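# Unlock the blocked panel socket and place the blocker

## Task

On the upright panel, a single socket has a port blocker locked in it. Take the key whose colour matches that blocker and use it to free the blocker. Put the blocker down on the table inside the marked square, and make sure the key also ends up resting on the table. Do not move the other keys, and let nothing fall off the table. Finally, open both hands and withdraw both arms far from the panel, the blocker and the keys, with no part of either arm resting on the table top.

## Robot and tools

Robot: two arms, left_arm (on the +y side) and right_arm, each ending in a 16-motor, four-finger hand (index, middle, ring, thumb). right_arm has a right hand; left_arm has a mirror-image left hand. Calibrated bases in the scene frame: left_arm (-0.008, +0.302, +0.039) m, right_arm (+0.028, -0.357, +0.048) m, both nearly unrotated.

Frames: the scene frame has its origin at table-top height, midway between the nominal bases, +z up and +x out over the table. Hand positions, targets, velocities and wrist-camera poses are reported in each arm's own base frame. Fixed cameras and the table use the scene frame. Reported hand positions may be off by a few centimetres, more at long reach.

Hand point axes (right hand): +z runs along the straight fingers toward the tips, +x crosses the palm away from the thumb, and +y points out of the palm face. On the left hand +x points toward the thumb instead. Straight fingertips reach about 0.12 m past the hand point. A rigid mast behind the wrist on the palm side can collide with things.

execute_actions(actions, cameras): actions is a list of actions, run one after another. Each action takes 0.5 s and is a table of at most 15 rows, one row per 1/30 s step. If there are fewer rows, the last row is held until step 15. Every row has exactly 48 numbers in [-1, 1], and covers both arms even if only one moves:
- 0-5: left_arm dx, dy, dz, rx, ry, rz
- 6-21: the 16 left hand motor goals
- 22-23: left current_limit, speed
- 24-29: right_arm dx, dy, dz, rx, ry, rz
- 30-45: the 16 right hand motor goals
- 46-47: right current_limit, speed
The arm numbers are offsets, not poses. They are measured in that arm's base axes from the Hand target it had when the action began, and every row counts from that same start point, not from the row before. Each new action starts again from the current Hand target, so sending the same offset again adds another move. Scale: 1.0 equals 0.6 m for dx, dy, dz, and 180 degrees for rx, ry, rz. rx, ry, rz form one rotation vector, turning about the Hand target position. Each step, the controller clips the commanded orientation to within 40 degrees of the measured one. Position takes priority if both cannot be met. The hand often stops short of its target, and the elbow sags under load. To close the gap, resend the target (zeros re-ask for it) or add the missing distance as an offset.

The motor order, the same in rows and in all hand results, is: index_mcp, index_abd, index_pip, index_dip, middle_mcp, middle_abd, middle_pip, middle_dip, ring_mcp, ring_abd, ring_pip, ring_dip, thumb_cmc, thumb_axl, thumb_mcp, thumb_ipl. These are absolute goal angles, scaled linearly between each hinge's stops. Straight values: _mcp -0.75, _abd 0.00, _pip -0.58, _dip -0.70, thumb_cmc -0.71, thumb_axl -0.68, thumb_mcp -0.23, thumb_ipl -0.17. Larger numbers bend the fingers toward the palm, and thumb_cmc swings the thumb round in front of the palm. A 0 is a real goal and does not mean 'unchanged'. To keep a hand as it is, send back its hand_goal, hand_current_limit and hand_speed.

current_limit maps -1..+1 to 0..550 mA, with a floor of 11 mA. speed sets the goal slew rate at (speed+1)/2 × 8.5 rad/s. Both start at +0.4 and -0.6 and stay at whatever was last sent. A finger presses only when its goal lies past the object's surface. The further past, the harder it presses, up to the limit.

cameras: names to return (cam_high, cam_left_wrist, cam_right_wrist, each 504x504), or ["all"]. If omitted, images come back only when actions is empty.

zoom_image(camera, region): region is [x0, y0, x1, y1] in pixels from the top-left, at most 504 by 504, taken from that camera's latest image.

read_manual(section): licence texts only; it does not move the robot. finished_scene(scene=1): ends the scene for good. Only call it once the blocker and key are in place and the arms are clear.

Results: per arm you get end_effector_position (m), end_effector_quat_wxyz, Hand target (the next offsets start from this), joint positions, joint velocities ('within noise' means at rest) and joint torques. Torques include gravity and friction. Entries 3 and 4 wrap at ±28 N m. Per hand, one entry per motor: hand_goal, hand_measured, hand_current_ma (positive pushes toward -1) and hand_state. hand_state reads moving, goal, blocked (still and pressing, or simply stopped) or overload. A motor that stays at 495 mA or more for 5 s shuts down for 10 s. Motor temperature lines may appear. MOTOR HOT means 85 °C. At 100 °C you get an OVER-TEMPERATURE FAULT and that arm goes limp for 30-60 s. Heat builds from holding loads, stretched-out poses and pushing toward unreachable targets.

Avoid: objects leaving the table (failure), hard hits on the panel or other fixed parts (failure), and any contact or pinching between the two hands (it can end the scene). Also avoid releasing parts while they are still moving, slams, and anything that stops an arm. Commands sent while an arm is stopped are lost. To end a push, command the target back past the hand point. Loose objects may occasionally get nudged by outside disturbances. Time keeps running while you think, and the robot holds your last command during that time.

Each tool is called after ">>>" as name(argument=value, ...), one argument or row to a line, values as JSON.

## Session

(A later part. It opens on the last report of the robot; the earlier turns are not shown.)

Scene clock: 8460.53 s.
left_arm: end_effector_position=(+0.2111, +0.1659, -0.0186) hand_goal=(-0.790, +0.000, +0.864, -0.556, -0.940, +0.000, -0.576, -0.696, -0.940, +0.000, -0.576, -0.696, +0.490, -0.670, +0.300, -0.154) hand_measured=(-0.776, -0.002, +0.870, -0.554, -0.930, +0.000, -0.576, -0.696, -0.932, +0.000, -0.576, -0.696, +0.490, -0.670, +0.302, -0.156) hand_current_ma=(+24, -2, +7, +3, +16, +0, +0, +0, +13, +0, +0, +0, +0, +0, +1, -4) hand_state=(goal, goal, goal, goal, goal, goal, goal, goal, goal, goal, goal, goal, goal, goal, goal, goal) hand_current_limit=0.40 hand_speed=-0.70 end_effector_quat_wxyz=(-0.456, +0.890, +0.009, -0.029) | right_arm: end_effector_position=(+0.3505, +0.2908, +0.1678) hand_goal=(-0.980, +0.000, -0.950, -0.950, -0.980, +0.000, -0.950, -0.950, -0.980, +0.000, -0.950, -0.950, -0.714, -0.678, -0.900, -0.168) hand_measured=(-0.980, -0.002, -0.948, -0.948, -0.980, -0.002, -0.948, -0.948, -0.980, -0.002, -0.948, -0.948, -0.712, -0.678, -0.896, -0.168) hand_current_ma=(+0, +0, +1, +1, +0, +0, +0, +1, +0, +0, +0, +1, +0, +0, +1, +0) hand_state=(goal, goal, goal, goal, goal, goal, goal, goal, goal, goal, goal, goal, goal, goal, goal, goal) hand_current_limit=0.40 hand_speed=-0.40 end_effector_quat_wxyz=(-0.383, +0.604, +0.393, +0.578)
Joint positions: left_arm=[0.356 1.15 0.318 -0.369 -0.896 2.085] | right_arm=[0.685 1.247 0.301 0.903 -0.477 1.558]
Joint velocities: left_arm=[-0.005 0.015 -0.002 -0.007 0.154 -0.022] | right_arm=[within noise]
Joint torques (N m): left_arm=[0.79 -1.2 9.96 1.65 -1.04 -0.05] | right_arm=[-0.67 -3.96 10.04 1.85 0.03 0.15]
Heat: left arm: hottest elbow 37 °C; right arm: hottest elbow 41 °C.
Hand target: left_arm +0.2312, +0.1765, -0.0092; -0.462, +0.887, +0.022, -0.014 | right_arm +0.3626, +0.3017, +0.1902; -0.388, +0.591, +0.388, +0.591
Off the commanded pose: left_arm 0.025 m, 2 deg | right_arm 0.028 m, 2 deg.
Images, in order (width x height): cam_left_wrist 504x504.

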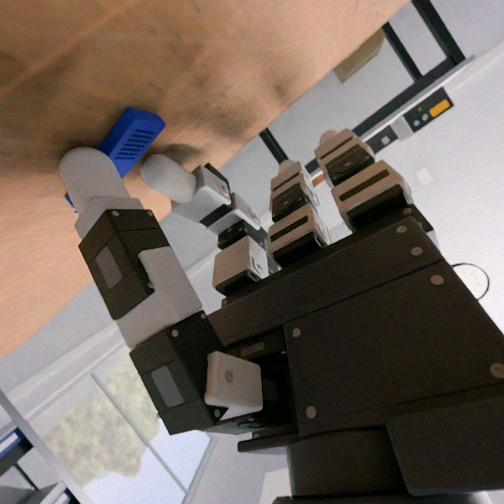

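>>> execute_actions(
  actions=[
    [[-0.0318,-0.0118,-0.019,-0.0056,0.0151,0,-0.79,0,0.864,-0.556,-0.94,0,-0.576,-0.696,-0.94,0,-0.576,-0.696,0.49,-0.67,0.30,-0.154,0.4,-0.7,0,0,0,0,0,0,-0.98,0,-0.95,-0.95,-0.98,0,-0.95,-0.95,-0.98,0,-0.95,-0.95,-0.714,-0.678,-0.9,-0.168,0.4,-0.4]],
  ],
  cameras=["cam_left_wrist"],
)

>>> zoom_image(
  camera="cam_left_wrist",
  region=[35, 65, 215, 205],
)

Scene clock: 8493.13 s.
left_arm: end_effector_position=(+0.2106, +0.1660, -0.0192) hand_goal=(-0.790, +0.000, +0.864, -0.556, -0.940, +0.000, -0.576, -0.696, -0.940, +0.000, -0.576, -0.696, +0.490, -0.670, +0.300, -0.154) hand_measured=(-0.776, -0.002, +0.872, -0.552, -0.930, +0.000, -0.576, -0.696, -0.932, +0.000, -0.576, -0.696, +0.490, -0.670, +0.300, -0.156) hand_current_ma=(+24, -2, +11, +4, +16, +0, +0, +0, +13, +0, +0, +0, +0, +0, +0, -4) hand_state=(goal, goal, goal, goal, goal, goal, goal, goal, goal, goal, goal, goal, goal, goal, goal, goal) hand_current_limit=0.40 hand_speed=-0.70 end_effector_quat_wxyz=(-0.456, +0.890, +0.009, -0.031) | right_arm: end_effector_position=(+0.3505, +0.2908, +0.1678) hand_goal=(-0.980, +0.000, -0.950, -0.950, -0.980, +0.000, -0.950, -0.950, -0.980, +0.000, -0.950, -0.950, -0.714, -0.678, -0.900, -0.168) hand_measured=(-0.980, -0.002, -0.948, -0.948, -0.980, -0.002, -0.948, -0.948, -0.980, -0.002, -0.948, -0.948, -0.712, -0.678, -0.896, -0.168) hand_current_ma=(+0, +0, +1, +1, +0, +0, +0, +1, +0, +0, +0, +1, +0, +0, +1, +0) hand_state=(goal, goal, goal, goal, goal, goal, goal, goal, goal, goal, goal, goal, goal, goal, goal, goal) hand_current_limit=0.40 hand_speed=-0.40 end_effector_quat_wxyz=(-0.383, +0.604, +0.393, +0.578)
Joint positions: left_arm=[0.357 1.153 0.318 -0.369 -0.896 2.085] | right_arm=[0.685 1.247 0.301 0.903 -0.477 1.558]
Joint torques (N m): left_arm=[0.97 -0.85 7.8 1.14 -1.01 -0.02] | right_arm=[-0.67 -3.96 10 1.84 0.03 0.14]
Heat: left arm: hottest elbow 35 °C; right arm: hottest elbow 41 °C.
Hand target: left_arm +0.2121, +0.1694, -0.0206; -0.454, +0.890, +0.011, -0.036 | right_arm +0.3626, +0.3017, +0.1902; -0.388, +0.591, +0.388, +0.591
Off the commanded pose: left_arm 0.004 m, 1 deg | right_arm 0.028 m, 2 deg.
Images, in order (width x height): cam_left_wrist 504x504.

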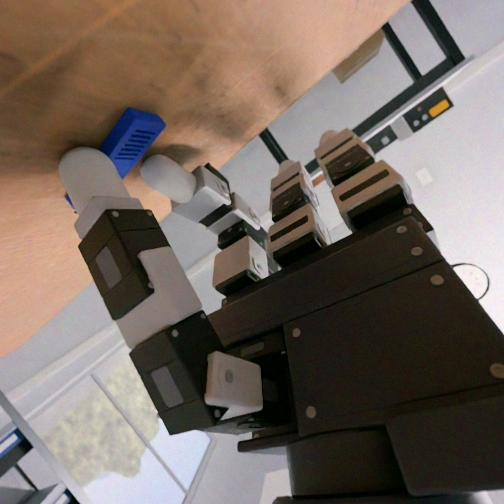

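Scaled by 2.800 from the camera's 504x504 image, which has a finer 720x720 frame.

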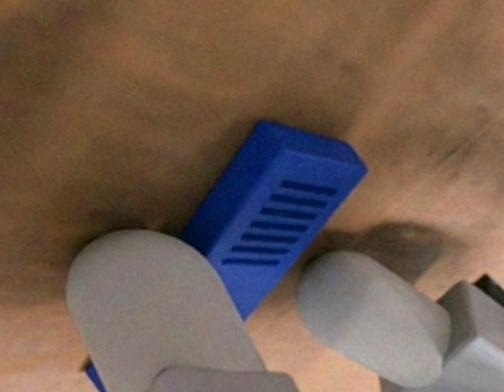

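>>> execute_actions(
  actions=[
    [[-0.0136,-0.0045,-0.0158,-0.0043,0.0114,0,-0.79,0,0.864,-0.556,-0.94,0,-0.576,-0.696,-0.94,0,-0.576,-0.696,0.49,-0.67,0.30,-0.154,0.4,-0.7,0,0,0,0,0,0,-0.98,0,-0.95,-0.95,-0.98,0,-0.95,-0.95,-0.98,0,-0.95,-0.95,-0.714,-0.678,-0.9,-0.168,0.4,-0.4]],
  ],
  cameras=["cam_left_wrist"],
)

>>> zoom_image(
  camera="cam_left_wrist",
  region=[35, 65, 215, 205],
)

Scene clock: 8516.23 s.
left_arm: end_effector_position=(+0.2100, +0.1662, -0.0206) hand_goal=(-0.790, +0.000, +0.864, -0.556, -0.940, +0.000, -0.576, -0.696, -0.940, +0.000, -0.576, -0.696, +0.490, -0.670, +0.300, -0.154) hand_measured=(-0.776, -0.002, +0.876, -0.550, -0.930, +0.000, -0.576, -0.696, -0.932, +0.000, -0.576, -0.696, +0.496, -0.666, +0.298, -0.156) hand_current_ma=(+24, -2, +16, +6, +16, +0, +0, +0, +13, +0, +0, +0, +7, +4, -3, -4) hand_state=(goal, goal, goal, goal, goal, goal, goal, goal, goal, goal, goal, goal, goal, goal, goal, goal) hand_current_limit=0.40 hand_speed=-0.70 end_effector_quat_wxyz=(-0.455, +0.890, +0.008, -0.035) | right_arm: end_effector_position=(+0.3505, +0.2908, +0.1678) hand_goal=(-0.980, +0.000, -0.950, -0.950, -0.980, +0.000, -0.950, -0.950, -0.980, +0.000, -0.950, -0.950, -0.714, -0.678, -0.900, -0.168) hand_measured=(-0.980, -0.002, -0.948, -0.948, -0.980, -0.002, -0.948, -0.948, -0.980, -0.002, -0.948, -0.948, -0.712, -0.678, -0.896, -0.168) hand_current_ma=(+0, +0, +1, +1, +0, +0, +0, +1, +0, +0, +0, +1, +0, +0, +1, +0) hand_state=(goal, goal, goal, goal, goal, goal, goal, goal, goal, goal, goal, goal, goal, goal, goal, goal) hand_current_limit=0.40 hand_speed=-0.40 end_effector_quat_wxyz=(-0.383, +0.604, +0.393, +0.578)
Joint positions: left_arm=[0.357 1.162 0.32 -0.369 -0.898 2.085] | right_arm=[0.685 1.247 0.301 0.903 -0.477 1.558]
Joint torques (N m): left_arm=[0.97 0.32 7.06 1.03 -0.91 0] | right_arm=[-0.73 -4.01 9.99 1.87 0.03 0.15]
Heat: left arm: hottest elbow 34 °C; right arm: hottest elbow 41 °C.
Hand target: left_arm +0.2039, +0.1666, -0.0301; -0.448, +0.892, +0.002, -0.052 | right_arm +0.3626, +0.3017, +0.1902; -0.388, +0.591, +0.388, +0.591
Off the commanded pose: left_arm 0.011 m, 2 deg | right_arm 0.028 m, 2 deg.
Images, in order (width x height): cam_left_wrist 504x504.

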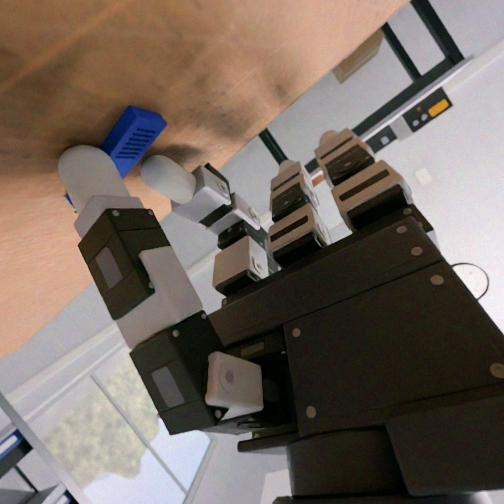

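Scaled by 2.800 from the camera's 504x504 image, which has a finer 720x720 frame.

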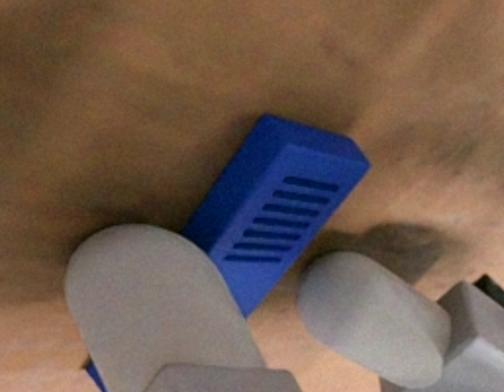

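>>> execute_actions(
  actions=[
    [[-0.002,0,-0.006,-0.0012,0.003,0,-0.745,0,0.850,-0.556,-0.94,0,-0.576,-0.696,-0.94,0,-0.576,-0.696,0.49,-0.67,0.31,-0.154,0.4,-0.95,0,0,0,0,0,0,-0.98,0,-0.95,-0.95,-0.98,0,-0.95,-0.95,-0.98,0,-0.95,-0.95,-0.714,-0.678,-0.9,-0.168,0.4,-0.4]],
  ],
  cameras=["cam_left_wrist"],
)

>>> zoom_image(
  camera="cam_left_wrist",
  region=[35, 65, 215, 205],
)

Scene clock: 8540.90 s.
left_arm: end_effector_position=(+0.2119, +0.1673, -0.0207) hand_goal=(-0.746, +0.000, +0.850, -0.556, -0.940, +0.000, -0.576, -0.696, -0.940, +0.000, -0.576, -0.696, +0.490, -0.670, +0.310, -0.154) hand_measured=(-0.748, -0.002, +0.864, -0.550, -0.930, +0.000, -0.576, -0.696, -0.932, +0.000, -0.576, -0.696, +0.506, -0.660, +0.294, -0.162) hand_current_ma=(-3, -2, +24, +6, +16, +0, +0, +0, +13, +0, +0, +0, +27, +17, -35, -13) hand_state=(goal, goal, goal, goal, goal, goal, goal, goal, goal, goal, goal, goal, goal, goal, goal, goal) hand_current_limit=0.40 hand_speed=-0.95 end_effector_quat_wxyz=(-0.456, +0.889, +0.008, -0.035) | right_arm: end_effector_position=(+0.3505, +0.2908, +0.1678) hand_goal=(-0.980, +0.000, -0.950, -0.950, -0.980, +0.000, -0.950, -0.950, -0.980, +0.000, -0.950, -0.950, -0.714, -0.678, -0.900, -0.168) hand_measured=(-0.980, -0.002, -0.948, -0.948, -0.980, -0.002, -0.948, -0.948, -0.980, -0.002, -0.948, -0.948, -0.712, -0.678, -0.896, -0.168) hand_current_ma=(+0, +0, +1, +1, +0, +0, +0, +1, +0, +0, +0, +1, +0, +0, +1, +0) hand_state=(goal, goal, goal, goal, goal, goal, goal, goal, goal, goal, goal, goal, goal, goal, goal, goal) hand_current_limit=0.40 hand_speed=-0.40 end_effector_quat_wxyz=(-0.383, +0.604, +0.393, +0.578)
Joint positions: left_arm=[0.357 1.172 0.326 -0.366 -0.901 2.085] | right_arm=[0.685 1.247 0.301 0.903 -0.477 1.558]
Joint torques (N m): left_arm=[1.08 0.56 6.6 1.13 -0.78 0.02] | right_arm=[-0.73 -4.07 10.03 1.85 0.03 0.14]
Heat: left arm: hottest elbow 33 °C; right arm: hottest elbow 41 °C.
Hand target: left_arm +0.2028, +0.1666, -0.0337; -0.447, +0.893, +0.000, -0.056 | right_arm +0.3626, +0.3017, +0.1902; -0.388, +0.591, +0.388, +0.591
Off the commanded pose: left_arm 0.016 m, 3 deg | right_arm 0.028 m, 2 deg.
Images, in order (width x height): cam_left_wrist 504x504.

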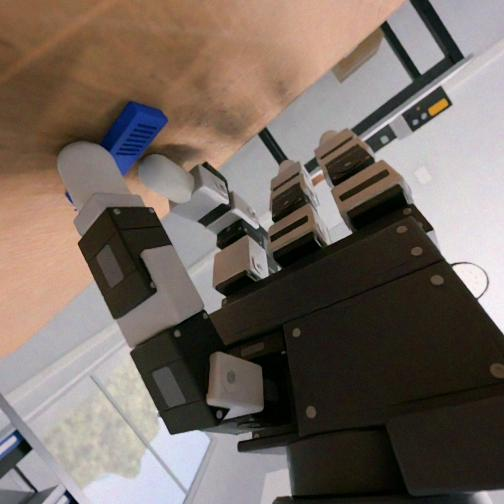

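Scaled by 2.800 from the camera's 504x504 image, which has a finer 720x720 frame.

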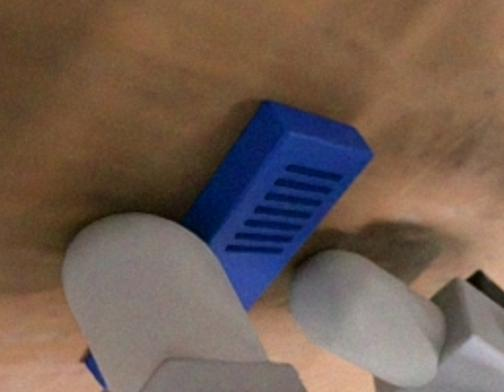

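>>> execute_actions(
  actions=[
    [[0,0,0,0,0,0,-0.70,0,0.845,-0.556,-0.94,0,-0.576,-0.696,-0.94,0,-0.576,-0.696,0.49,-0.67,0.33,-0.154,0.4,-0.95,0,0,0,0,0,0,-0.98,0,-0.95,-0.95,-0.98,0,-0.95,-0.95,-0.98,0,-0.95,-0.95,-0.714,-0.678,-0.9,-0.168,0.4,-0.4]],
  ],
  cameras=["cam_left_wrist"],
)

>>> zoom_image(
  camera="cam_left_wrist",
  region=[35, 65, 215, 205],
)

Scene clock: 8550.67 s.
left_arm: end_effector_position=(+0.2120, +0.1680, -0.0204) hand_goal=(-0.700, +0.000, +0.844, -0.556, -0.940, +0.000, -0.576, -0.696, -0.940, +0.000, -0.576, -0.696, +0.490, -0.670, +0.330, -0.154) hand_measured=(-0.734, -0.002, +0.856, -0.550, -0.930, +0.000, -0.576, -0.696, -0.932, +0.000, -0.576, -0.696, +0.506, -0.660, +0.294, -0.168) hand_current_ma=(-80, -2, +17, +6, +16, +0, +0, +0, +13, +0, +0, +0, +28, +18, -110, -31) hand_state=(blocked, goal, goal, goal, goal, goal, goal, goal, goal, goal, goal, goal, goal, goal, blocked, goal) hand_current_limit=0.40 hand_speed=-0.95 end_effector_quat_wxyz=(-0.457, +0.889, +0.008, -0.035) | right_arm: end_effector_position=(+0.3505, +0.2908, +0.1678) hand_goal=(-0.980, +0.000, -0.950, -0.950, -0.980, +0.000, -0.950, -0.950, -0.980, +0.000, -0.950, -0.950, -0.714, -0.678, -0.900, -0.168) hand_measured=(-0.980, -0.002, -0.948, -0.948, -0.980, -0.002, -0.948, -0.948, -0.980, -0.002, -0.948, -0.948, -0.712, -0.678, -0.896, -0.168) hand_current_ma=(+0, +0, +1, +1, +0, +0, +0, +1, +0, +0, +0, +1, +0, +0, +1, +0) hand_state=(goal, goal, goal, goal, goal, goal, goal, goal, goal, goal, goal, goal, goal, goal, goal, goal) hand_current_limit=0.40 hand_speed=-0.40 end_effector_quat_wxyz=(-0.383, +0.604, +0.393, +0.578)
Joint positions: left_arm=[0.357 1.172 0.326 -0.364 -0.904 2.085] | right_arm=[0.685 1.247 0.301 0.903 -0.477 1.558]
Joint torques (N m): left_arm=[1.03 0.5 6.57 1.07 -0.66 0.01] | right_arm=[-0.79 -4.01 10.03 1.88 0.03 0.14]
Heat: left arm: hottest elbow 33 °C; right arm: hottest elbow 41 °C.
Hand target: left_arm +0.2029, +0.1667, -0.0337; -0.447, +0.893, +0.000, -0.056 | right_arm +0.3626, +0.3017, +0.1902; -0.388, +0.591, +0.388, +0.591
Off the commanded pose: left_arm 0.016 m, 3 deg | right_arm 0.028 m, 2 deg.
Images, in order (width x height): cam_left_wrist 504x504.

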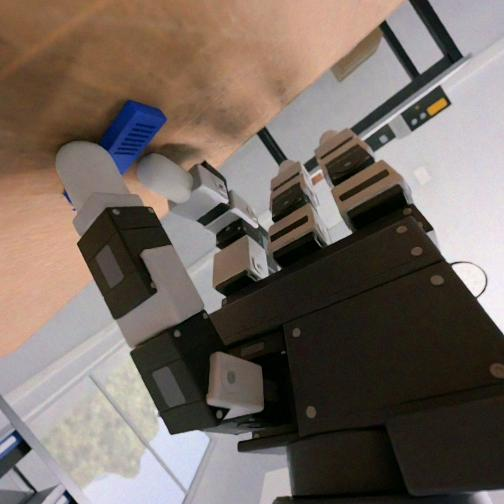

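Scaled by 2.800 from the camera's 504x504 image, which has a finer 720x720 frame.

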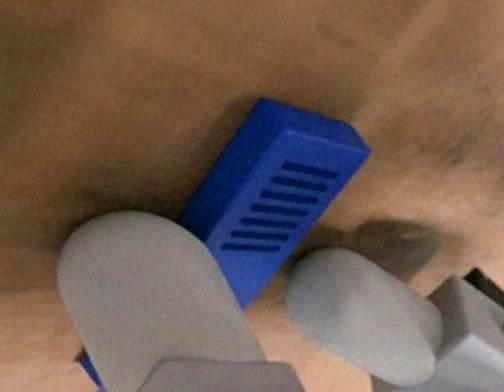

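>>> execute_actions(
  actions=[
    [[0,0,0,0,0,0,-0.66,0,0.845,-0.556,-0.94,0,-0.576,-0.696,-0.94,0,-0.576,-0.696,0.49,-0.67,0.36,-0.154,0.4,-0.95,0,0,0,0,0,0,-0.98,0,-0.95,-0.95,-0.98,0,-0.95,-0.95,-0.98,0,-0.95,-0.95,-0.714,-0.678,-0.9,-0.168,0.4,-0.4]],
  ],
  cameras=["cam_left_wrist"],
)

>>> zoom_image(
  camera="cam_left_wrist",
  region=[35, 65, 215, 205],
)

Scene clock: 8566.70 s.
left_arm: end_effector_position=(+0.2124, +0.1671, -0.0209) hand_goal=(-0.660, +0.000, +0.844, -0.556, -0.940, +0.000, -0.576, -0.696, -0.940, +0.000, -0.576, -0.696, +0.490, -0.670, +0.360, -0.154) hand_measured=(-0.666, -0.002, +0.846, -0.554, -0.930, +0.000, -0.576, -0.696, -0.932, +0.000, -0.576, -0.696, +0.508, -0.658, +0.304, -0.168) hand_current_ma=(-9, -2, +1, +2, +16, +0, +0, +0, +13, +0, +0, +0, +33, +23, -209, -34) hand_state=(goal, goal, goal, goal, goal, goal, goal, goal, goal, goal, goal, goal, goal, goal, blocked, goal) hand_current_limit=0.40 hand_speed=-0.95 end_effector_quat_wxyz=(-0.455, +0.890, +0.008, -0.034) | right_arm: end_effector_position=(+0.3505, +0.2908, +0.1678) hand_goal=(-0.980, +0.000, -0.950, -0.950, -0.980, +0.000, -0.950, -0.950, -0.980, +0.000, -0.950, -0.950, -0.714, -0.678, -0.900, -0.168) hand_measured=(-0.980, -0.002, -0.948, -0.948, -0.980, -0.002, -0.948, -0.948, -0.980, -0.002, -0.948, -0.948, -0.712, -0.678, -0.896, -0.168) hand_current_ma=(+0, +0, +1, +1, +0, +0, +0, +1, +0, +0, +0, +1, +0, +0, +1, +0) hand_state=(goal, goal, goal, goal, goal, goal, goal, goal, goal, goal, goal, goal, goal, goal, goal, goal) hand_current_limit=0.40 hand_speed=-0.40 end_effector_quat_wxyz=(-0.383, +0.604, +0.393, +0.578)
Joint positions: left_arm=[0.357 1.173 0.326 -0.364 -0.898 2.085] | right_arm=[0.685 1.247 0.301 0.903 -0.477 1.558]
Joint torques (N m): left_arm=[1.03 0.44 6.58 1.07 -0.9 0.02] | right_arm=[-0.67 -3.9 10.02 1.85 0.04 0.14]
Heat: left arm: hottest elbow 32 °C; right arm: hottest elbow 41 °C.
Hand target: left_arm +0.2029, +0.1667, -0.0337; -0.447, +0.893, +0.000, -0.056 | right_arm +0.3626, +0.3017, +0.1902; -0.388, +0.591, +0.388, +0.591
Off the commanded pose: left_arm 0.016 m, 3 deg | right_arm 0.028 m, 2 deg.
Images, in order (width x height): cam_left_wrist 504x504.

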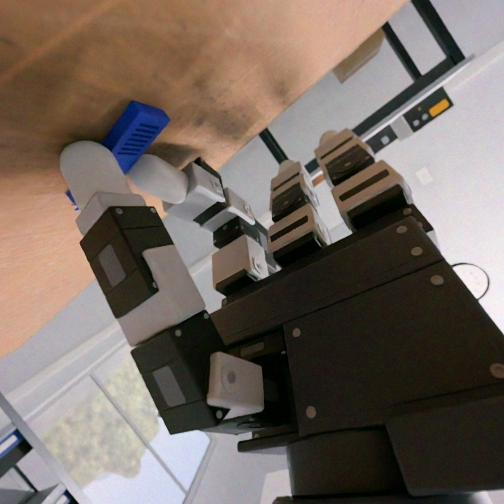

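Scaled by 2.800 from the camera's 504x504 image, which has a finer 720x720 frame.

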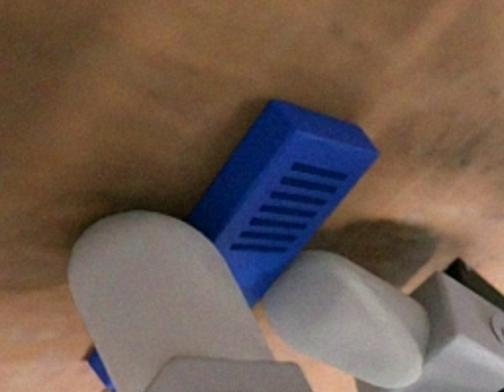

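>>> execute_actions(
  actions=[
    [[0,0,0,0,0,0,-0.63,0,0.845,-0.556,-0.94,0,-0.576,-0.696,-0.94,0,-0.576,-0.696,0.49,-0.67,0.39,-0.154,0.4,-0.95,0,0,0,0,0,0,-0.98,0,-0.95,-0.95,-0.98,0,-0.95,-0.95,-0.98,0,-0.95,-0.95,-0.714,-0.678,-0.9,-0.168,0.4,-0.4]],
  ],
  cameras=["cam_left_wrist"],
)

>>> zoom_image(
  camera="cam_left_wrist",
  region=[35, 65, 215, 205],
)

Scene clock: 8581.10 s.
left_arm: end_effector_position=(+0.2124, +0.1671, -0.0209) hand_goal=(-0.630, +0.000, +0.844, -0.556, -0.940, +0.000, -0.576, -0.696, -0.940, +0.000, -0.576, -0.696, +0.490, -0.670, +0.390, -0.154) hand_measured=(-0.662, -0.002, +0.844, -0.554, -0.930, +0.000, -0.576, -0.696, -0.932, +0.000, -0.576, -0.696, +0.508, -0.658, +0.308, -0.174) hand_current_ma=(-76, -2, +0, +1, +16, +0, +0, +0, +13, +0, +0, +0, +33, +23, -350, -52) hand_state=(blocked, goal, goal, goal, goal, goal, goal, goal, goal, goal, goal, goal, goal, goal, blocked, goal) hand_current_limit=0.40 hand_speed=-0.95 end_effector_quat_wxyz=(-0.455, +0.890, +0.008, -0.034) | right_arm: end_effector_position=(+0.3505, +0.2908, +0.1678) hand_goal=(-0.980, +0.000, -0.950, -0.950, -0.980, +0.000, -0.950, -0.950, -0.980, +0.000, -0.950, -0.950, -0.714, -0.678, -0.900, -0.168) hand_measured=(-0.980, -0.002, -0.948, -0.948, -0.980, -0.002, -0.948, -0.948, -0.980, -0.002, -0.948, -0.948, -0.712, -0.678, -0.896, -0.168) hand_current_ma=(+0, +0, +1, +1, +0, +0, +0, +1, +0, +0, +0, +1, +0, +0, +1, +0) hand_state=(goal, goal, goal, goal, goal, goal, goal, goal, goal, goal, goal, goal, goal, goal, goal, goal) hand_current_limit=0.40 hand_speed=-0.40 end_effector_quat_wxyz=(-0.383, +0.604, +0.393, +0.578)
Joint positions: left_arm=[0.357 1.173 0.326 -0.364 -0.898 2.085] | right_arm=[0.685 1.247 0.301 0.903 -0.477 1.558]
Joint torques (N m): left_arm=[1.08 0.44 6.58 1.09 -0.9 0.02] | right_arm=[-0.73 -3.96 10.03 1.89 0.03 0.14]
Heat: left arm: hottest elbow 32 °C; right arm: hottest elbow 41 °C.
Hand target: left_arm +0.2029, +0.1667, -0.0336; -0.447, +0.893, +0.000, -0.056 | right_arm +0.3626, +0.3017, +0.1902; -0.388, +0.591, +0.388, +0.591
Off the commanded pose: left_arm 0.016 m, 3 deg | right_arm 0.028 m, 2 deg.
Images, in order (width x height): cam_left_wrist 504x504.

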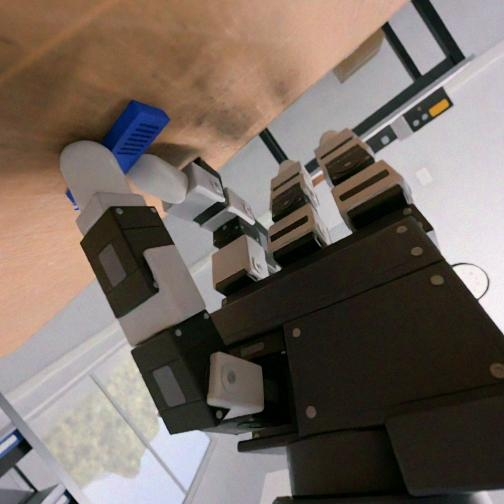

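Scaled by 2.800 from the camera's 504x504 image, which has a finer 720x720 frame.

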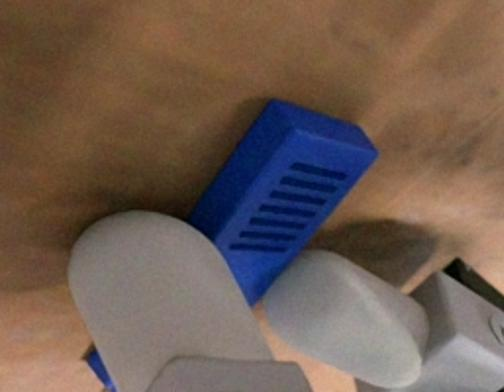

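>>> execute_actions(
  actions=[
    [[0,0,0,0,0,0,-0.585,0,0.845,-0.556,-0.94,0,-0.576,-0.696,-0.94,0,-0.576,-0.696,0.49,-0.67,0.41,-0.154,0.4,-0.95,0,0,0,0,0,0,-0.98,0,-0.95,-0.95,-0.98,0,-0.95,-0.95,-0.98,0,-0.95,-0.95,-0.714,-0.678,-0.9,-0.168,0.4,-0.4]],
  ],
  cameras=["cam_left_wrist"],
)

>>> zoom_image(
  camera="cam_left_wrist",
  region=[35, 65, 215, 205],
)

Scene clock: 8593.73 s.
left_arm: end_effector_position=(+0.2127, +0.1674, -0.0208) hand_goal=(-0.586, +0.000, +0.844, -0.556, -0.940, +0.000, -0.576, -0.696, -0.940, +0.000, -0.576, -0.696, +0.490, -0.670, +0.410, -0.154) hand_measured=(-0.652, -0.002, +0.838, -0.556, -0.930, +0.000, -0.576, -0.696, -0.932, +0.000, -0.576, -0.696, +0.508, -0.658, +0.308, -0.178) hand_current_ma=(-198, -2, -6, +0, +16, +0, +0, +0, +13, +0, +0, +0, +34, +26, -385, -67) hand_state=(blocked, goal, goal, goal, goal, goal, goal, goal, goal, goal, goal, goal, goal, goal, blocked, blocked) hand_current_limit=0.40 hand_speed=-0.95 end_effector_quat_wxyz=(-0.456, +0.889, +0.008, -0.034) | right_arm: end_effector_position=(+0.3505, +0.2908, +0.1678) hand_goal=(-0.980, +0.000, -0.950, -0.950, -0.980, +0.000, -0.950, -0.950, -0.980, +0.000, -0.950, -0.950, -0.714, -0.678, -0.900, -0.168) hand_measured=(-0.980, -0.002, -0.948, -0.948, -0.980, -0.002, -0.948, -0.948, -0.980, -0.002, -0.948, -0.948, -0.712, -0.678, -0.896, -0.168) hand_current_ma=(+0, +0, +1, +1, +0, +0, +0, +1, +0, +0, +0, +1, +0, +0, +1, +0) hand_state=(goal, goal, goal, goal, goal, goal, goal, goal, goal, goal, goal, goal, goal, goal, goal, goal) hand_current_limit=0.40 hand_speed=-0.40 end_effector_quat_wxyz=(-0.383, +0.604, +0.393, +0.578)
Joint positions: left_arm=[0.357 1.173 0.326 -0.363 -0.899 2.085] | right_arm=[0.685 1.247 0.301 0.903 -0.477 1.558]
Joint torques (N m): left_arm=[1.03 0.5 6.6 1.02 -0.85 0.01] | right_arm=[-0.85 -3.96 10.03 1.84 0.04 0.15]
Heat: left arm: hottest elbow 32 °C; right arm: hottest elbow 41 °C.
Hand target: left_arm +0.2029, +0.1666, -0.0336; -0.447, +0.893, +0.000, -0.056 | right_arm +0.3626, +0.3017, +0.1902; -0.388, +0.591, +0.388, +0.591
Off the commanded pose: left_arm 0.016 m, 3 deg | right_arm 0.028 m, 2 deg.
Images, in order (width x height): cam_left_wrist 504x504.

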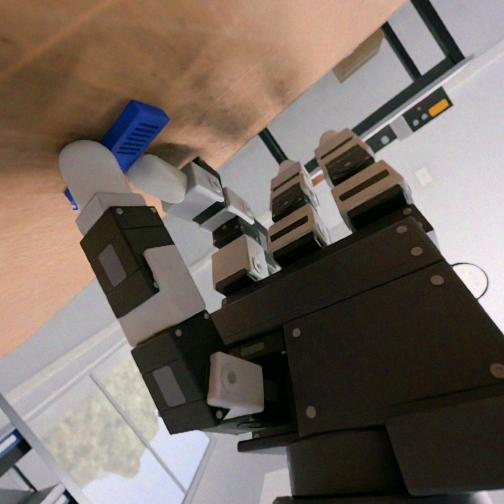

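Scaled by 2.800 from the camera's 504x504 image, which has a finer 720x720 frame.

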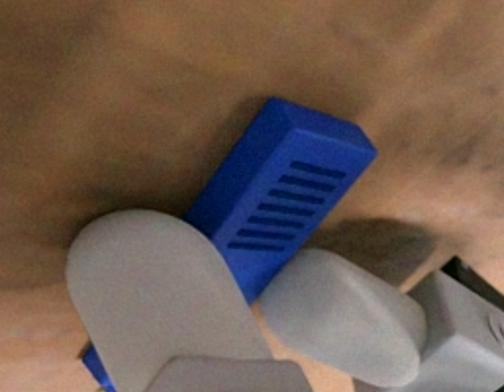

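>>> execute_actions(
  actions=[
    [[0,0,0,0,0,0,-0.55,0,0.84,-0.556,-0.94,0,-0.576,-0.696,-0.94,0,-0.576,-0.696,0.49,-0.67,0.42,-0.154,0.4,-0.95,0,0,0,0,0,0,-0.98,0,-0.95,-0.95,-0.98,0,-0.95,-0.95,-0.98,0,-0.95,-0.95,-0.714,-0.678,-0.9,-0.168,0.4,-0.4]],
    [[0.0047,0.0018,0.0077,0.0022,-0.006,0,-0.55,0,0.84,-0.556,-0.94,0,-0.576,-0.696,-0.94,0,-0.576,-0.696,0.49,-0.67,0.42,-0.154,0.4,-0.95,0,0,0,0,0,0,-0.98,0,-0.95,-0.95,-0.98,0,-0.95,-0.95,-0.98,0,-0.95,-0.95,-0.714,-0.678,-0.9,-0.168,0.4,-0.4]],
    [[0.0047,0.0018,0.0077,0.0022,-0.006,0,-0.55,0,0.84,-0.556,-0.94,0,-0.576,-0.696,-0.94,0,-0.576,-0.696,0.49,-0.67,0.42,-0.154,0.4,-0.95,0,0,0,0,0,0,-0.98,0,-0.95,-0.95,-0.98,0,-0.95,-0.95,-0.98,0,-0.95,-0.95,-0.714,-0.678,-0.9,-0.168,0.4,-0.4]],
  ],
  cameras=["cam_left_wrist"],
)

>>> zoom_image(
  camera="cam_left_wrist",
  region=[35, 65, 215, 205],
)

Scene clock: 8624.50 s.
left_arm: end_effector_position=(+0.2135, +0.1682, -0.0197) hand_goal=(-0.550, +0.000, +0.840, -0.556, -0.940, +0.000, -0.576, -0.696, -0.940, +0.000, -0.576, -0.696, +0.490, -0.670, +0.420, -0.154) hand_measured=(-0.638, -0.002, +0.830, -0.558, -0.930, +0.000, -0.576, -0.696, -0.932, +0.000, -0.576, -0.696, +0.510, -0.656, +0.308, -0.182) hand_current_ma=(-292, -1, -15, -3, +16, +0, +0, +0, +13, +0, +0, +0, +37, +28, -385, -86) hand_state=(blocked, goal, goal, goal, goal, goal, goal, goal, goal, goal, goal, goal, blocked, goal, blocked, blocked) hand_current_limit=0.40 hand_speed=-0.95 end_effector_quat_wxyz=(-0.458, +0.889, +0.010, -0.032) | right_arm: end_effector_position=(+0.3505, +0.2908, +0.1678) hand_goal=(-0.980, +0.000, -0.950, -0.950, -0.980, +0.000, -0.950, -0.950, -0.980, +0.000, -0.950, -0.950, -0.714, -0.678, -0.900, -0.168) hand_measured=(-0.980, -0.002, -0.948, -0.948, -0.980, -0.002, -0.948, -0.948, -0.980, -0.002, -0.948, -0.948, -0.712, -0.678, -0.896, -0.168) hand_current_ma=(+0, +0, +1, +1, +0, +0, +0, +1, +0, +0, +0, +1, +0, +0, +1, +0) hand_state=(goal, goal, goal, goal, goal, goal, goal, goal, goal, goal, goal, goal, goal, goal, goal, goal) hand_current_limit=0.40 hand_speed=-0.40 end_effector_quat_wxyz=(-0.383, +0.604, +0.393, +0.578)
Joint positions: left_arm=[0.358 1.17 0.326 -0.36 -0.901 2.084] | right_arm=[0.685 1.247 0.301 0.903 -0.477 1.558]
Joint torques (N m): left_arm=[1.14 -1.73 6.57 1.16 -0.74 0.03] | right_arm=[-0.73 -3.96 9.98 1.85 0.03 0.14]
Heat: left arm: hottest elbow 31 °C; right arm: hottest elbow 41 °C.
Hand target: left_arm +0.2085, +0.1689, -0.0244; -0.453, +0.891, +0.009, -0.039 | right_arm +0.3626, +0.3017, +0.1902; -0.388, +0.591, +0.388, +0.591
Off the commanded pose: left_arm 0.007 m, 1 deg | right_arm 0.028 m, 2 deg.
joint sent to its limit (left arm) — joint 6 (wrist roll), upper limit. The joint targets still meet the commanded pose.
Images, in order (width x height): cam_left_wrist 504x504.

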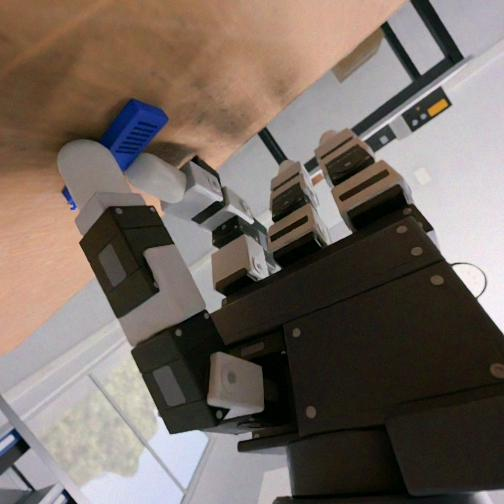

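Scaled by 2.800 from the camera's 504x504 image, which has a finer 720x720 frame.

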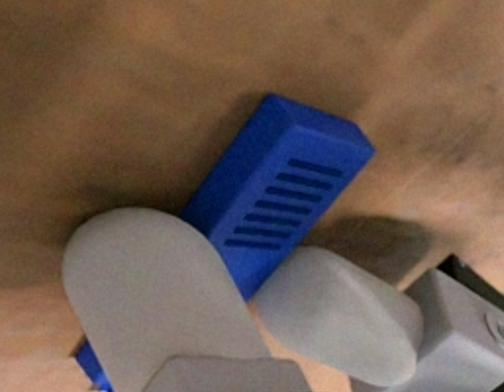

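>>> execute_actions(
  actions=[
    [[0.0047,0.0018,0.0077,0.0022,-0.006,0,-0.55,0,0.84,-0.556,-0.94,0,-0.576,-0.696,-0.94,0,-0.576,-0.696,0.49,-0.67,0.42,-0.154,0.4,-0.95,0,0,0,0,0,0,-0.98,0,-0.95,-0.95,-0.98,0,-0.95,-0.95,-0.98,0,-0.95,-0.95,-0.714,-0.678,-0.9,-0.168,0.4,-0.4]],
  ],
  cameras=["cam_left_wrist"],
)

>>> zoom_image(
  camera="cam_left_wrist",
  region=[35, 65, 215, 205],
)

Scene clock: 8630.57 s.
left_arm: end_effector_position=(+0.2141, +0.1685, -0.0188) hand_goal=(-0.550, +0.000, +0.840, -0.556, -0.940, +0.000, -0.576, -0.696, -0.940, +0.000, -0.576, -0.696, +0.490, -0.670, +0.420, -0.154) hand_measured=(-0.636, -0.002, +0.828, -0.560, -0.930, +0.000, -0.576, -0.696, -0.932, +0.000, -0.576, -0.696, +0.510, -0.656, +0.308, -0.182) hand_current_ma=(-283, -1, -20, -5, +16, +0, +0, +0, +13, +0, +0, +0, +37, +28, -385, -86) hand_state=(blocked, goal, goal, goal, goal, goal, goal, goal, goal, goal, goal, goal, blocked, goal, blocked, blocked) hand_current_limit=0.40 hand_speed=-0.95 end_effector_quat_wxyz=(-0.457, +0.889, +0.012, -0.030) | right_arm: end_effector_position=(+0.3505, +0.2908, +0.1678) hand_goal=(-0.980, +0.000, -0.950, -0.950, -0.980, +0.000, -0.950, -0.950, -0.980, +0.000, -0.950, -0.950, -0.714, -0.678, -0.900, -0.168) hand_measured=(-0.980, -0.002, -0.948, -0.948, -0.980, -0.002, -0.948, -0.948, -0.980, -0.002, -0.948, -0.948, -0.712, -0.678, -0.896, -0.168) hand_current_ma=(+0, +0, +1, +1, +0, +0, +0, +1, +0, +0, +0, +1, +0, +0, +1, +0) hand_state=(goal, goal, goal, goal, goal, goal, goal, goal, goal, goal, goal, goal, goal, goal, goal, goal) hand_current_limit=0.40 hand_speed=-0.40 end_effector_quat_wxyz=(-0.383, +0.604, +0.393, +0.578)
Joint positions: left_arm=[0.36 1.165 0.326 -0.36 -0.898 2.084] | right_arm=[0.685 1.247 0.301 0.903 -0.477 1.558]
Joint torques (N m): left_arm=[0.91 -2.67 6.6 1.21 -0.86 0.03] | right_arm=[-0.73 -3.96 10.03 1.88 0.03 0.14]
Heat: left arm: hottest elbow 31 °C; right arm: hottest elbow 41 °C.
Hand target: left_arm +0.2113, +0.1700, -0.0198; -0.456, +0.890, +0.014, -0.030 | right_arm +0.3626, +0.3017, +0.1902; -0.388, +0.591, +0.388, +0.591
Off the commanded pose: left_arm 0.003 m, 0 deg | right_arm 0.028 m, 2 deg.
joint sent to its limit (left arm) — joint 6 (wrist roll), upper limit. The joint targets still meet the commanded pose.
Images, in order (width x height): cam_left_wrist 504x504.

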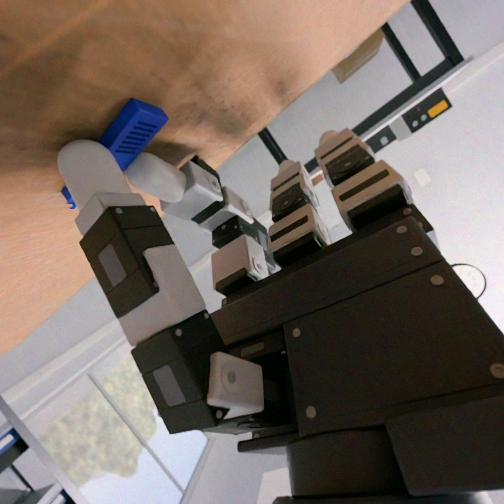

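Scaled by 2.800 from the camera's 504x504 image, which has a finer 720x720 frame.

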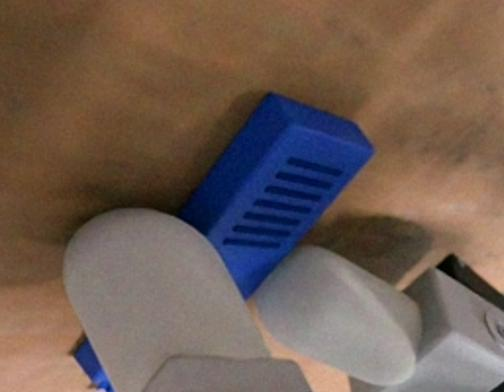

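>>> execute_actions(
  actions=[
    [[0.0047,0.0018,0.0077,0.0022,-0.006,0,-0.55,0,0.84,-0.556,-0.94,0,-0.576,-0.696,-0.94,0,-0.576,-0.696,0.49,-0.67,0.42,-0.154,0.4,-0.95,0,0,0,0,0,0,-0.98,0,-0.95,-0.95,-0.98,0,-0.95,-0.95,-0.98,0,-0.95,-0.95,-0.714,-0.678,-0.9,-0.168,0.4,-0.4]],
  ],
  cameras=["cam_left_wrist"],
)

>>> zoom_image(
  camera="cam_left_wrist",
  region=[35, 65, 215, 205],
)

Scene clock: 8637.83 s.
left_arm: end_effector_position=(+0.2161, +0.1696, -0.0148) hand_goal=(-0.550, +0.000, +0.840, -0.556, -0.940, +0.000, -0.576, -0.696, -0.940, +0.000, -0.576, -0.696, +0.490, -0.670, +0.420, -0.154) hand_measured=(-0.574, -0.002, +0.832, -0.560, -0.930, +0.000, -0.576, -0.696, -0.932, +0.000, -0.576, -0.696, +0.498, -0.664, +0.372, -0.172) hand_current_ma=(-47, -1, -10, -3, +16, +0, +0, +0, +13, +0, +0, +0, +12, +11, -165, -44) hand_state=(blocked, goal, goal, goal, goal, goal, goal, goal, goal, goal, goal, goal, goal, goal, blocked, goal) hand_current_limit=0.40 hand_speed=-0.95 end_effector_quat_wxyz=(-0.459, +0.888, +0.016, -0.023) | right_arm: end_effector_position=(+0.3505, +0.2908, +0.1678) hand_goal=(-0.980, +0.000, -0.950, -0.950, -0.980, +0.000, -0.950, -0.950, -0.980, +0.000, -0.950, -0.950, -0.714, -0.678, -0.900, -0.168) hand_measured=(-0.980, -0.002, -0.948, -0.948, -0.980, -0.002, -0.948, -0.948, -0.980, -0.002, -0.948, -0.948, -0.712, -0.678, -0.896, -0.168) hand_current_ma=(+0, +0, +1, +1, +0, +0, +0, +1, +0, +0, +0, +1, +0, +0, +1, +0) hand_state=(goal, goal, goal, goal, goal, goal, goal, goal, goal, goal, goal, goal, goal, goal, goal, goal) hand_current_limit=0.40 hand_speed=-0.40 end_effector_quat_wxyz=(-0.383, +0.604, +0.393, +0.578)
Joint positions: left_arm=[0.362 1.148 0.326 -0.36 -0.897 2.086] | right_arm=[0.685 1.247 0.301 0.903 -0.477 1.558]
Joint torques (N m): left_arm=[0.79 -2.67 6.78 1.26 -0.89 0.02] | right_arm=[-0.79 -3.9 10.03 1.84 0.04 0.14]
Heat: left arm: hottest elbow 31 °C; right arm: hottest elbow 41 °C.
Hand target: left_arm +0.2141, +0.1710, -0.0152; -0.459, +0.888, +0.018, -0.022 | right_arm +0.3626, +0.3017, +0.1902; -0.388, +0.591, +0.388, +0.591
Off the commanded pose: left_arm 0.003 m, 0 deg | right_arm 0.028 m, 2 deg.
joint sent to its limit (left arm) — joint 6 (wrist roll), upper limit. The joint targets still meet the commanded pose.
Images, in order (width x height): cam_left_wrist 504x504.

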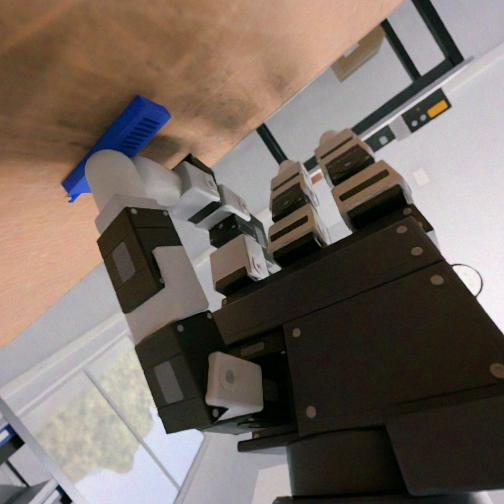

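Scaled by 2.800 from the camera's 504x504 image, which has a finer 720x720 frame.

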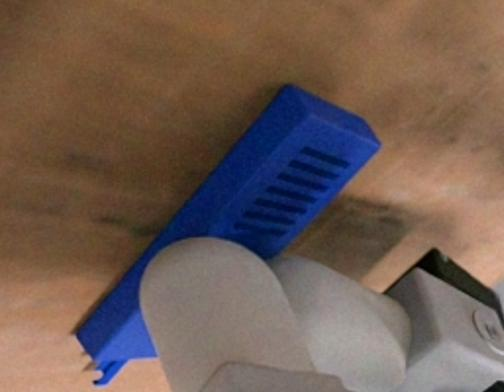

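>>> execute_actions(
  actions=[
    [[0.004,0.0015,0.012,0.002,-0.005,0,-0.60,0,0.84,-0.556,-0.94,0,-0.576,-0.696,-0.94,0,-0.576,-0.696,0.49,-0.67,0.36,-0.154,0.4,-0.9,0,0,0,0,0,0,-0.98,0,-0.95,-0.95,-0.98,0,-0.95,-0.95,-0.98,0,-0.95,-0.95,-0.714,-0.678,-0.9,-0.168,0.4,-0.4]],
    [[0,0,0,0,0,0,-0.80,0,0.85,-0.556,-0.94,0,-0.576,-0.696,-0.94,0,-0.576,-0.696,0.49,-0.67,0.29,-0.154,0.4,-0.85,0,0,0,0,0,0,-0.98,0,-0.95,-0.95,-0.98,0,-0.95,-0.95,-0.98,0,-0.95,-0.95,-0.714,-0.678,-0.9,-0.168,0.4,-0.4]],
  ],
  cameras=["cam_left_wrist"],
)

>>> zoom_image(
  camera="cam_left_wrist",
  region=[35, 65, 215, 205],
)

Scene clock: 8792.97 s.
left_arm: end_effector_position=(+0.2195, +0.1708, -0.0086) hand_goal=(-0.800, +0.000, +0.850, -0.556, -0.940, +0.000, -0.576, -0.696, -0.940, +0.000, -0.576, -0.696, +0.490, -0.670, +0.290, -0.154) hand_measured=(-0.784, -0.002, +0.844, -0.558, -0.930, +0.000, -0.576, -0.696, -0.932, +0.000, -0.576, -0.696, +0.494, -0.668, +0.292, -0.156) hand_current_ma=(+29, -1, -6, -1, +16, +0, +0, +0, +13, +0, +0, +0, +4, +3, +1, -4) hand_state=(goal, goal, goal, goal, goal, goal, goal, goal, goal, goal, goal, goal, goal, goal, goal, goal) hand_current_limit=0.40 hand_speed=-0.85 end_effector_quat_wxyz=(-0.463, +0.886, +0.021, -0.012) | right_arm: end_effector_position=(+0.3505, +0.2908, +0.1678) hand_goal=(-0.980, +0.000, -0.950, -0.950, -0.980, +0.000, -0.950, -0.950, -0.980, +0.000, -0.950, -0.950, -0.714, -0.678, -0.900, -0.168) hand_measured=(-0.980, -0.002, -0.948, -0.948, -0.980, -0.002, -0.948, -0.948, -0.980, -0.002, -0.948, -0.948, -0.712, -0.678, -0.896, -0.168) hand_current_ma=(+0, +0, +1, +1, +0, +0, +0, +1, +0, +0, +0, +1, +0, +0, +1, +0) hand_state=(goal, goal, goal, goal, goal, goal, goal, goal, goal, goal, goal, goal, goal, goal, goal, goal) hand_current_limit=0.40 hand_speed=-0.40 end_effector_quat_wxyz=(-0.383, +0.604, +0.393, +0.578)
Joint positions: left_arm=[0.362 1.122 0.326 -0.36 -0.897 2.086] | right_arm=[0.685 1.247 0.301 0.903 -0.477 1.558]
Joint torques (N m): left_arm=[0.73 -2.78 7.25 0.69 -0.9 0.01] | right_arm=[-0.67 -3.96 10.02 1.84 0.03 0.14]
Heat: left arm: hottest elbow 31 °C; right arm: hottest elbow 41 °C.
Hand target: left_arm +0.2165, +0.1719, -0.0080; -0.461, +0.887, +0.022, -0.015 | right_arm +0.3626, +0.3017, +0.1902; -0.388, +0.591, +0.388, +0.591
Off the commanded pose: left_arm 0.003 m, 0 deg | right_arm 0.028 m, 2 deg.
joint sent to its limit (left arm) — joint 6 (wrist roll), upper limit. The joint targets still meet the commanded pose.
Images, in order (width x height): cam_left_wrist 504x504.

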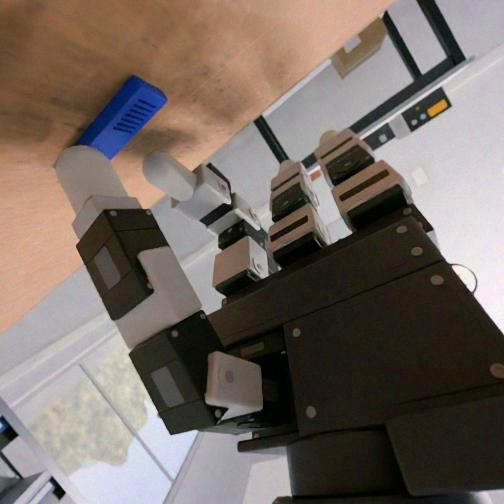

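Scaled by 2.800 from the camera's 504x504 image, which has a finer 720x720 frame.

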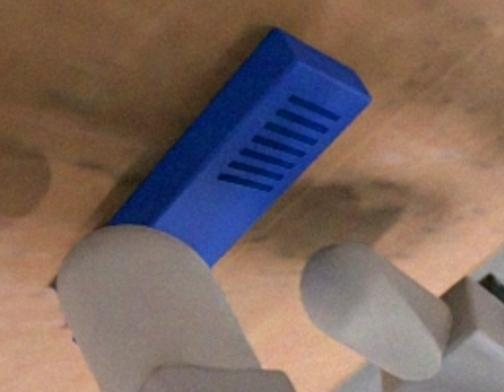

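>>> execute_actions(
  actions=[],
  cameras=["cam_high"],
)

>>> zoom_image(
  camera="cam_high",
  region=[110, 80, 260, 200],
)

Scene clock: 8811.60 s.
left_arm: end_effector_position=(+0.2195, +0.1708, -0.0086) hand_goal=(-0.800, +0.000, +0.850, -0.556, -0.940, +0.000, -0.576, -0.696, -0.940, +0.000, -0.576, -0.696, +0.490, -0.670, +0.290, -0.154) hand_measured=(-0.784, -0.002, +0.844, -0.558, -0.930, +0.000, -0.576, -0.696, -0.932, +0.000, -0.576, -0.696, +0.494, -0.668, +0.292, -0.156) hand_current_ma=(+29, -1, -6, -1, +16, +0, +0, +0, +13, +0, +0, +0, +4, +3, +1, -4) hand_state=(goal, goal, goal, goal, goal, goal, goal, goal, goal, goal, goal, goal, goal, goal, goal, goal) hand_current_limit=0.40 hand_speed=-0.85 end_effector_quat_wxyz=(-0.463, +0.886, +0.021, -0.012) | right_arm: end_effector_position=(+0.3505, +0.2908, +0.1678) hand_goal=(-0.980, +0.000, -0.950, -0.950, -0.980, +0.000, -0.950, -0.950, -0.980, +0.000, -0.950, -0.950, -0.714, -0.678, -0.900, -0.168) hand_measured=(-0.980, -0.002, -0.948, -0.948, -0.980, -0.002, -0.948, -0.948, -0.980, -0.002, -0.948, -0.948, -0.712, -0.678, -0.896, -0.168) hand_current_ma=(+0, +0, +1, +1, +0, +0, +0, +1, +0, +0, +0, +1, +0, +0, +1, +0) hand_state=(goal, goal, goal, goal, goal, goal, goal, goal, goal, goal, goal, goal, goal, goal, goal, goal) hand_current_limit=0.40 hand_speed=-0.40 end_effector_quat_wxyz=(-0.383, +0.604, +0.393, +0.578)
Joint positions: left_arm=[0.362 1.122 0.326 -0.36 -0.897 2.086] | right_arm=[0.685 1.247 0.301 0.903 -0.477 1.558]
Joint velocities: within noise
Joint torques (N m): left_arm=[0.85 -2.73 7.24 0.7 -0.89 0.02] | right_arm=[-0.73 -3.9 10 1.85 0.04 0.14]
Motor temperatures (°C): left_arm=[23 27 31 24 26 25] | right_arm=[23 25 41 24 25 25]
Heat: left arm: hottest elbow 31 °C; right arm: hottest elbow 41 °C.
Hand target: left_arm +0.2165, +0.1719, -0.0080; -0.461, +0.887, +0.022, -0.015 | right_arm +0.3626, +0.3017, +0.1902; -0.388, +0.591, +0.388, +0.591
Off the commanded pose: left_arm 0.003 m, 0 deg | right_arm 0.028 m, 2 deg.
Images, in order (width x height): cam_high 504x504.

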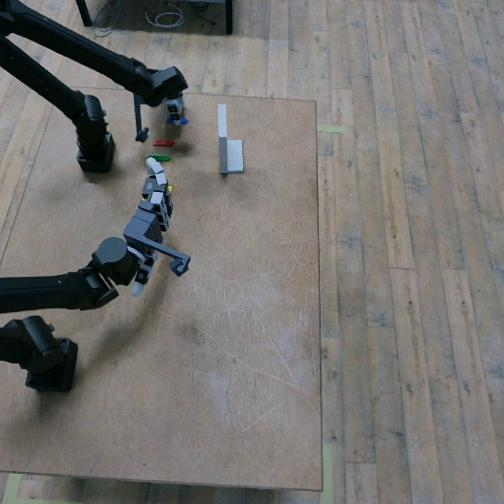

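Scaled by 3.360 from the camera's 504x504 image, which has a finer 720x720 frame.

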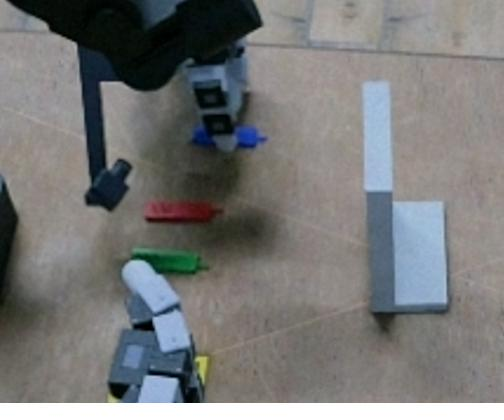

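>>> execute_actions(
  actions=[
    [[-0.0257,0.0037,-0.0142,-0.003,0.0078,0,-0.79,0,0.846,-0.556,-0.94,0,-0.576,-0.696,-0.94,0,-0.576,-0.696,0.49,-0.67,0.29,-0.154,0.4,-0.85,0,0,0,0,0,0,-0.98,0,-0.95,-0.95,-0.98,0,-0.95,-0.95,-0.98,0,-0.95,-0.95,-0.714,-0.678,-0.9,-0.168,0.4,-0.4]],
  ],
  cameras=["cam_left_wrist"],
)

>>> zoom_image(
  camera="cam_left_wrist",
  region=[35, 65, 215, 205],
)

Scene clock: 8916.20 s.
left_arm: end_effector_position=(+0.2079, +0.1729, -0.0139) hand_goal=(-0.790, +0.000, +0.846, -0.556, -0.940, +0.000, -0.576, -0.696, -0.940, +0.000, -0.576, -0.696, +0.490, -0.670, +0.290, -0.154) hand_measured=(-0.784, -0.002, +0.844, -0.558, -0.930, +0.000, -0.576, -0.696, -0.932, +0.000, -0.576, -0.696, +0.494, -0.668, +0.292, -0.156) hand_current_ma=(+8, -1, -1, -1, +16, +0, +0, +0, +13, +0, +0, +0, +3, +2, +1, -4) hand_state=(goal, goal, goal, goal, goal, goal, goal, goal, goal, goal, goal, goal, goal, goal, goal, goal) hand_current_limit=0.40 hand_speed=-0.85 end_effector_quat_wxyz=(-0.461, +0.886, +0.028, -0.025) | right_arm: end_effector_position=(+0.3505, +0.2908, +0.1678) hand_goal=(-0.980, +0.000, -0.950, -0.950, -0.980, +0.000, -0.950, -0.950, -0.980, +0.000, -0.950, -0.950, -0.714, -0.678, -0.900, -0.168) hand_measured=(-0.980, -0.002, -0.948, -0.948, -0.980, -0.002, -0.948, -0.948, -0.980, -0.002, -0.948, -0.948, -0.712, -0.678, -0.896, -0.168) hand_current_ma=(+0, +0, +1, +1, +0, +0, +0, +1, +0, +0, +0, +1, +0, +0, +1, +0) hand_state=(goal, goal, goal, goal, goal, goal, goal, goal, goal, goal, goal, goal, goal, goal, goal, goal) hand_current_limit=0.40 hand_speed=-0.40 end_effector_quat_wxyz=(-0.383, +0.604, +0.393, +0.578)
Joint positions: left_arm=[0.383 1.122 0.31 -0.36 -0.9 2.086] | right_arm=[0.685 1.247 0.301 0.903 -0.477 1.558]
Joint torques (N m): left_arm=[0.73 -2.02 6.71 0.81 -1.11 0.01] | right_arm=[-0.73 -4.01 10.02 1.84 0.03 0.13]
Heat: left arm: hottest elbow 31 °C; right arm: hottest elbow 41 °C.
Hand target: left_arm +0.2010, +0.1740, -0.0166; -0.457, +0.889, +0.016, -0.026 | right_arm +0.3626, +0.3017, +0.1902; -0.388, +0.591, +0.388, +0.591
Off the commanded pose: left_arm 0.007 m, 1 deg | right_arm 0.028 m, 2 deg.
joint sent to its limit (left arm) — joint 6 (wrist roll), upper limit. The joint targets still meet the commanded pose.
Images, in order (width x height): cam_left_wrist 504x504.

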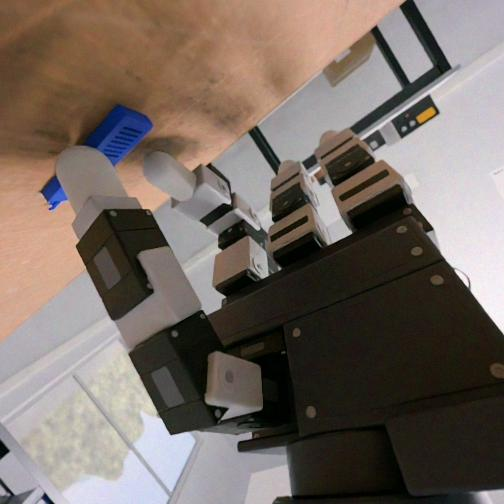

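Scaled by 2.800 from the camera's 504x504 image, which has a finer 720x720 frame.

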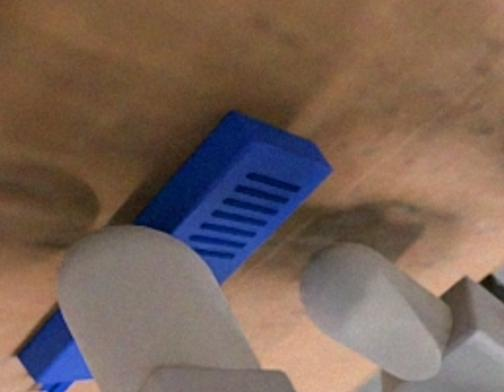

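>>> execute_actions(
  actions=[
    [[0.0025,0.0033,-0.0132,-0.001,0.0026,0,-0.79,0,0.846,-0.556,-0.94,0,-0.576,-0.696,-0.94,0,-0.576,-0.696,0.49,-0.67,0.29,-0.154,0.4,-0.85,0,0,0,0,0,0,-0.98,0,-0.95,-0.95,-0.98,0,-0.95,-0.95,-0.98,0,-0.95,-0.95,-0.714,-0.678,-0.9,-0.168,0.4,-0.4]],
  ],
  cameras=["cam_left_wrist"],
)

>>> zoom_image(
  camera="cam_left_wrist",
  region=[35, 65, 215, 205],
)

Scene clock: 8930.50 s.
left_arm: end_effector_position=(+0.2066, +0.1744, -0.0186) hand_goal=(-0.790, +0.000, +0.846, -0.556, -0.940, +0.000, -0.576, -0.696, -0.940, +0.000, -0.576, -0.696, +0.490, -0.670, +0.290, -0.154) hand_measured=(-0.782, -0.002, +0.856, -0.550, -0.930, +0.000, -0.576, -0.696, -0.932, +0.000, -0.576, -0.696, +0.494, -0.668, +0.290, -0.156) hand_current_ma=(+13, -1, +14, +6, +17, +0, +0, +0, +13, +0, +0, +0, +3, +2, +0, -3) hand_state=(goal, goal, goal, goal, goal, goal, goal, goal, goal, goal, goal, goal, goal, goal, goal, goal) hand_current_limit=0.40 hand_speed=-0.85 end_effector_quat_wxyz=(-0.462, +0.886, +0.027, -0.031) | right_arm: end_effector_position=(+0.3505, +0.2908, +0.1678) hand_goal=(-0.980, +0.000, -0.950, -0.950, -0.980, +0.000, -0.950, -0.950, -0.980, +0.000, -0.950, -0.950, -0.714, -0.678, -0.900, -0.168) hand_measured=(-0.980, -0.002, -0.948, -0.948, -0.980, -0.002, -0.948, -0.948, -0.980, -0.002, -0.948, -0.948, -0.712, -0.678, -0.896, -0.168) hand_current_ma=(+0, +0, +1, +1, +0, +0, +0, +1, +0, +0, +0, +1, +0, +0, +1, +0) hand_state=(goal, goal, goal, goal, goal, goal, goal, goal, goal, goal, goal, goal, goal, goal, goal, goal) hand_current_limit=0.40 hand_speed=-0.40 end_effector_quat_wxyz=(-0.383, +0.604, +0.393, +0.578)
Joint positions: left_arm=[0.387 1.149 0.31 -0.344 -0.906 2.086] | right_arm=[0.685 1.247 0.301 0.903 -0.477 1.558]
Joint torques (N m): left_arm=[0.79 -0.85 6.58 1.62 -0.96 0] | right_arm=[-0.79 -3.96 9.99 1.85 0.04 0.15]
Heat: left arm: hottest elbow 31 °C; right arm: hottest elbow 41 °C.
Hand target: left_arm +0.2025, +0.1760, -0.0245; -0.456, +0.889, +0.014, -0.030 | right_arm +0.3626, +0.3017, +0.1902; -0.388, +0.591, +0.388, +0.591
Off the commanded pose: left_arm 0.007 m, 2 deg | right_arm 0.028 m, 2 deg.
joint sent to its limit (left arm) — joint 6 (wrist roll), upper limit. The joint targets still meet the commanded pose.
Images, in order (width x height): cam_left_wrist 504x504.

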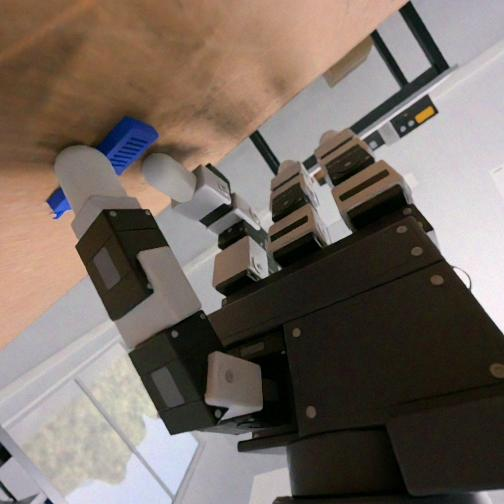

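Scaled by 2.800 from the camera's 504x504 image, which has a finer 720x720 frame.

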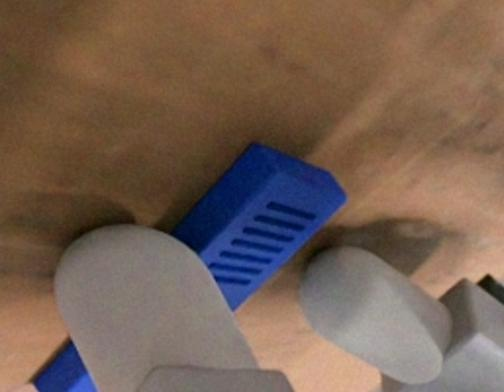

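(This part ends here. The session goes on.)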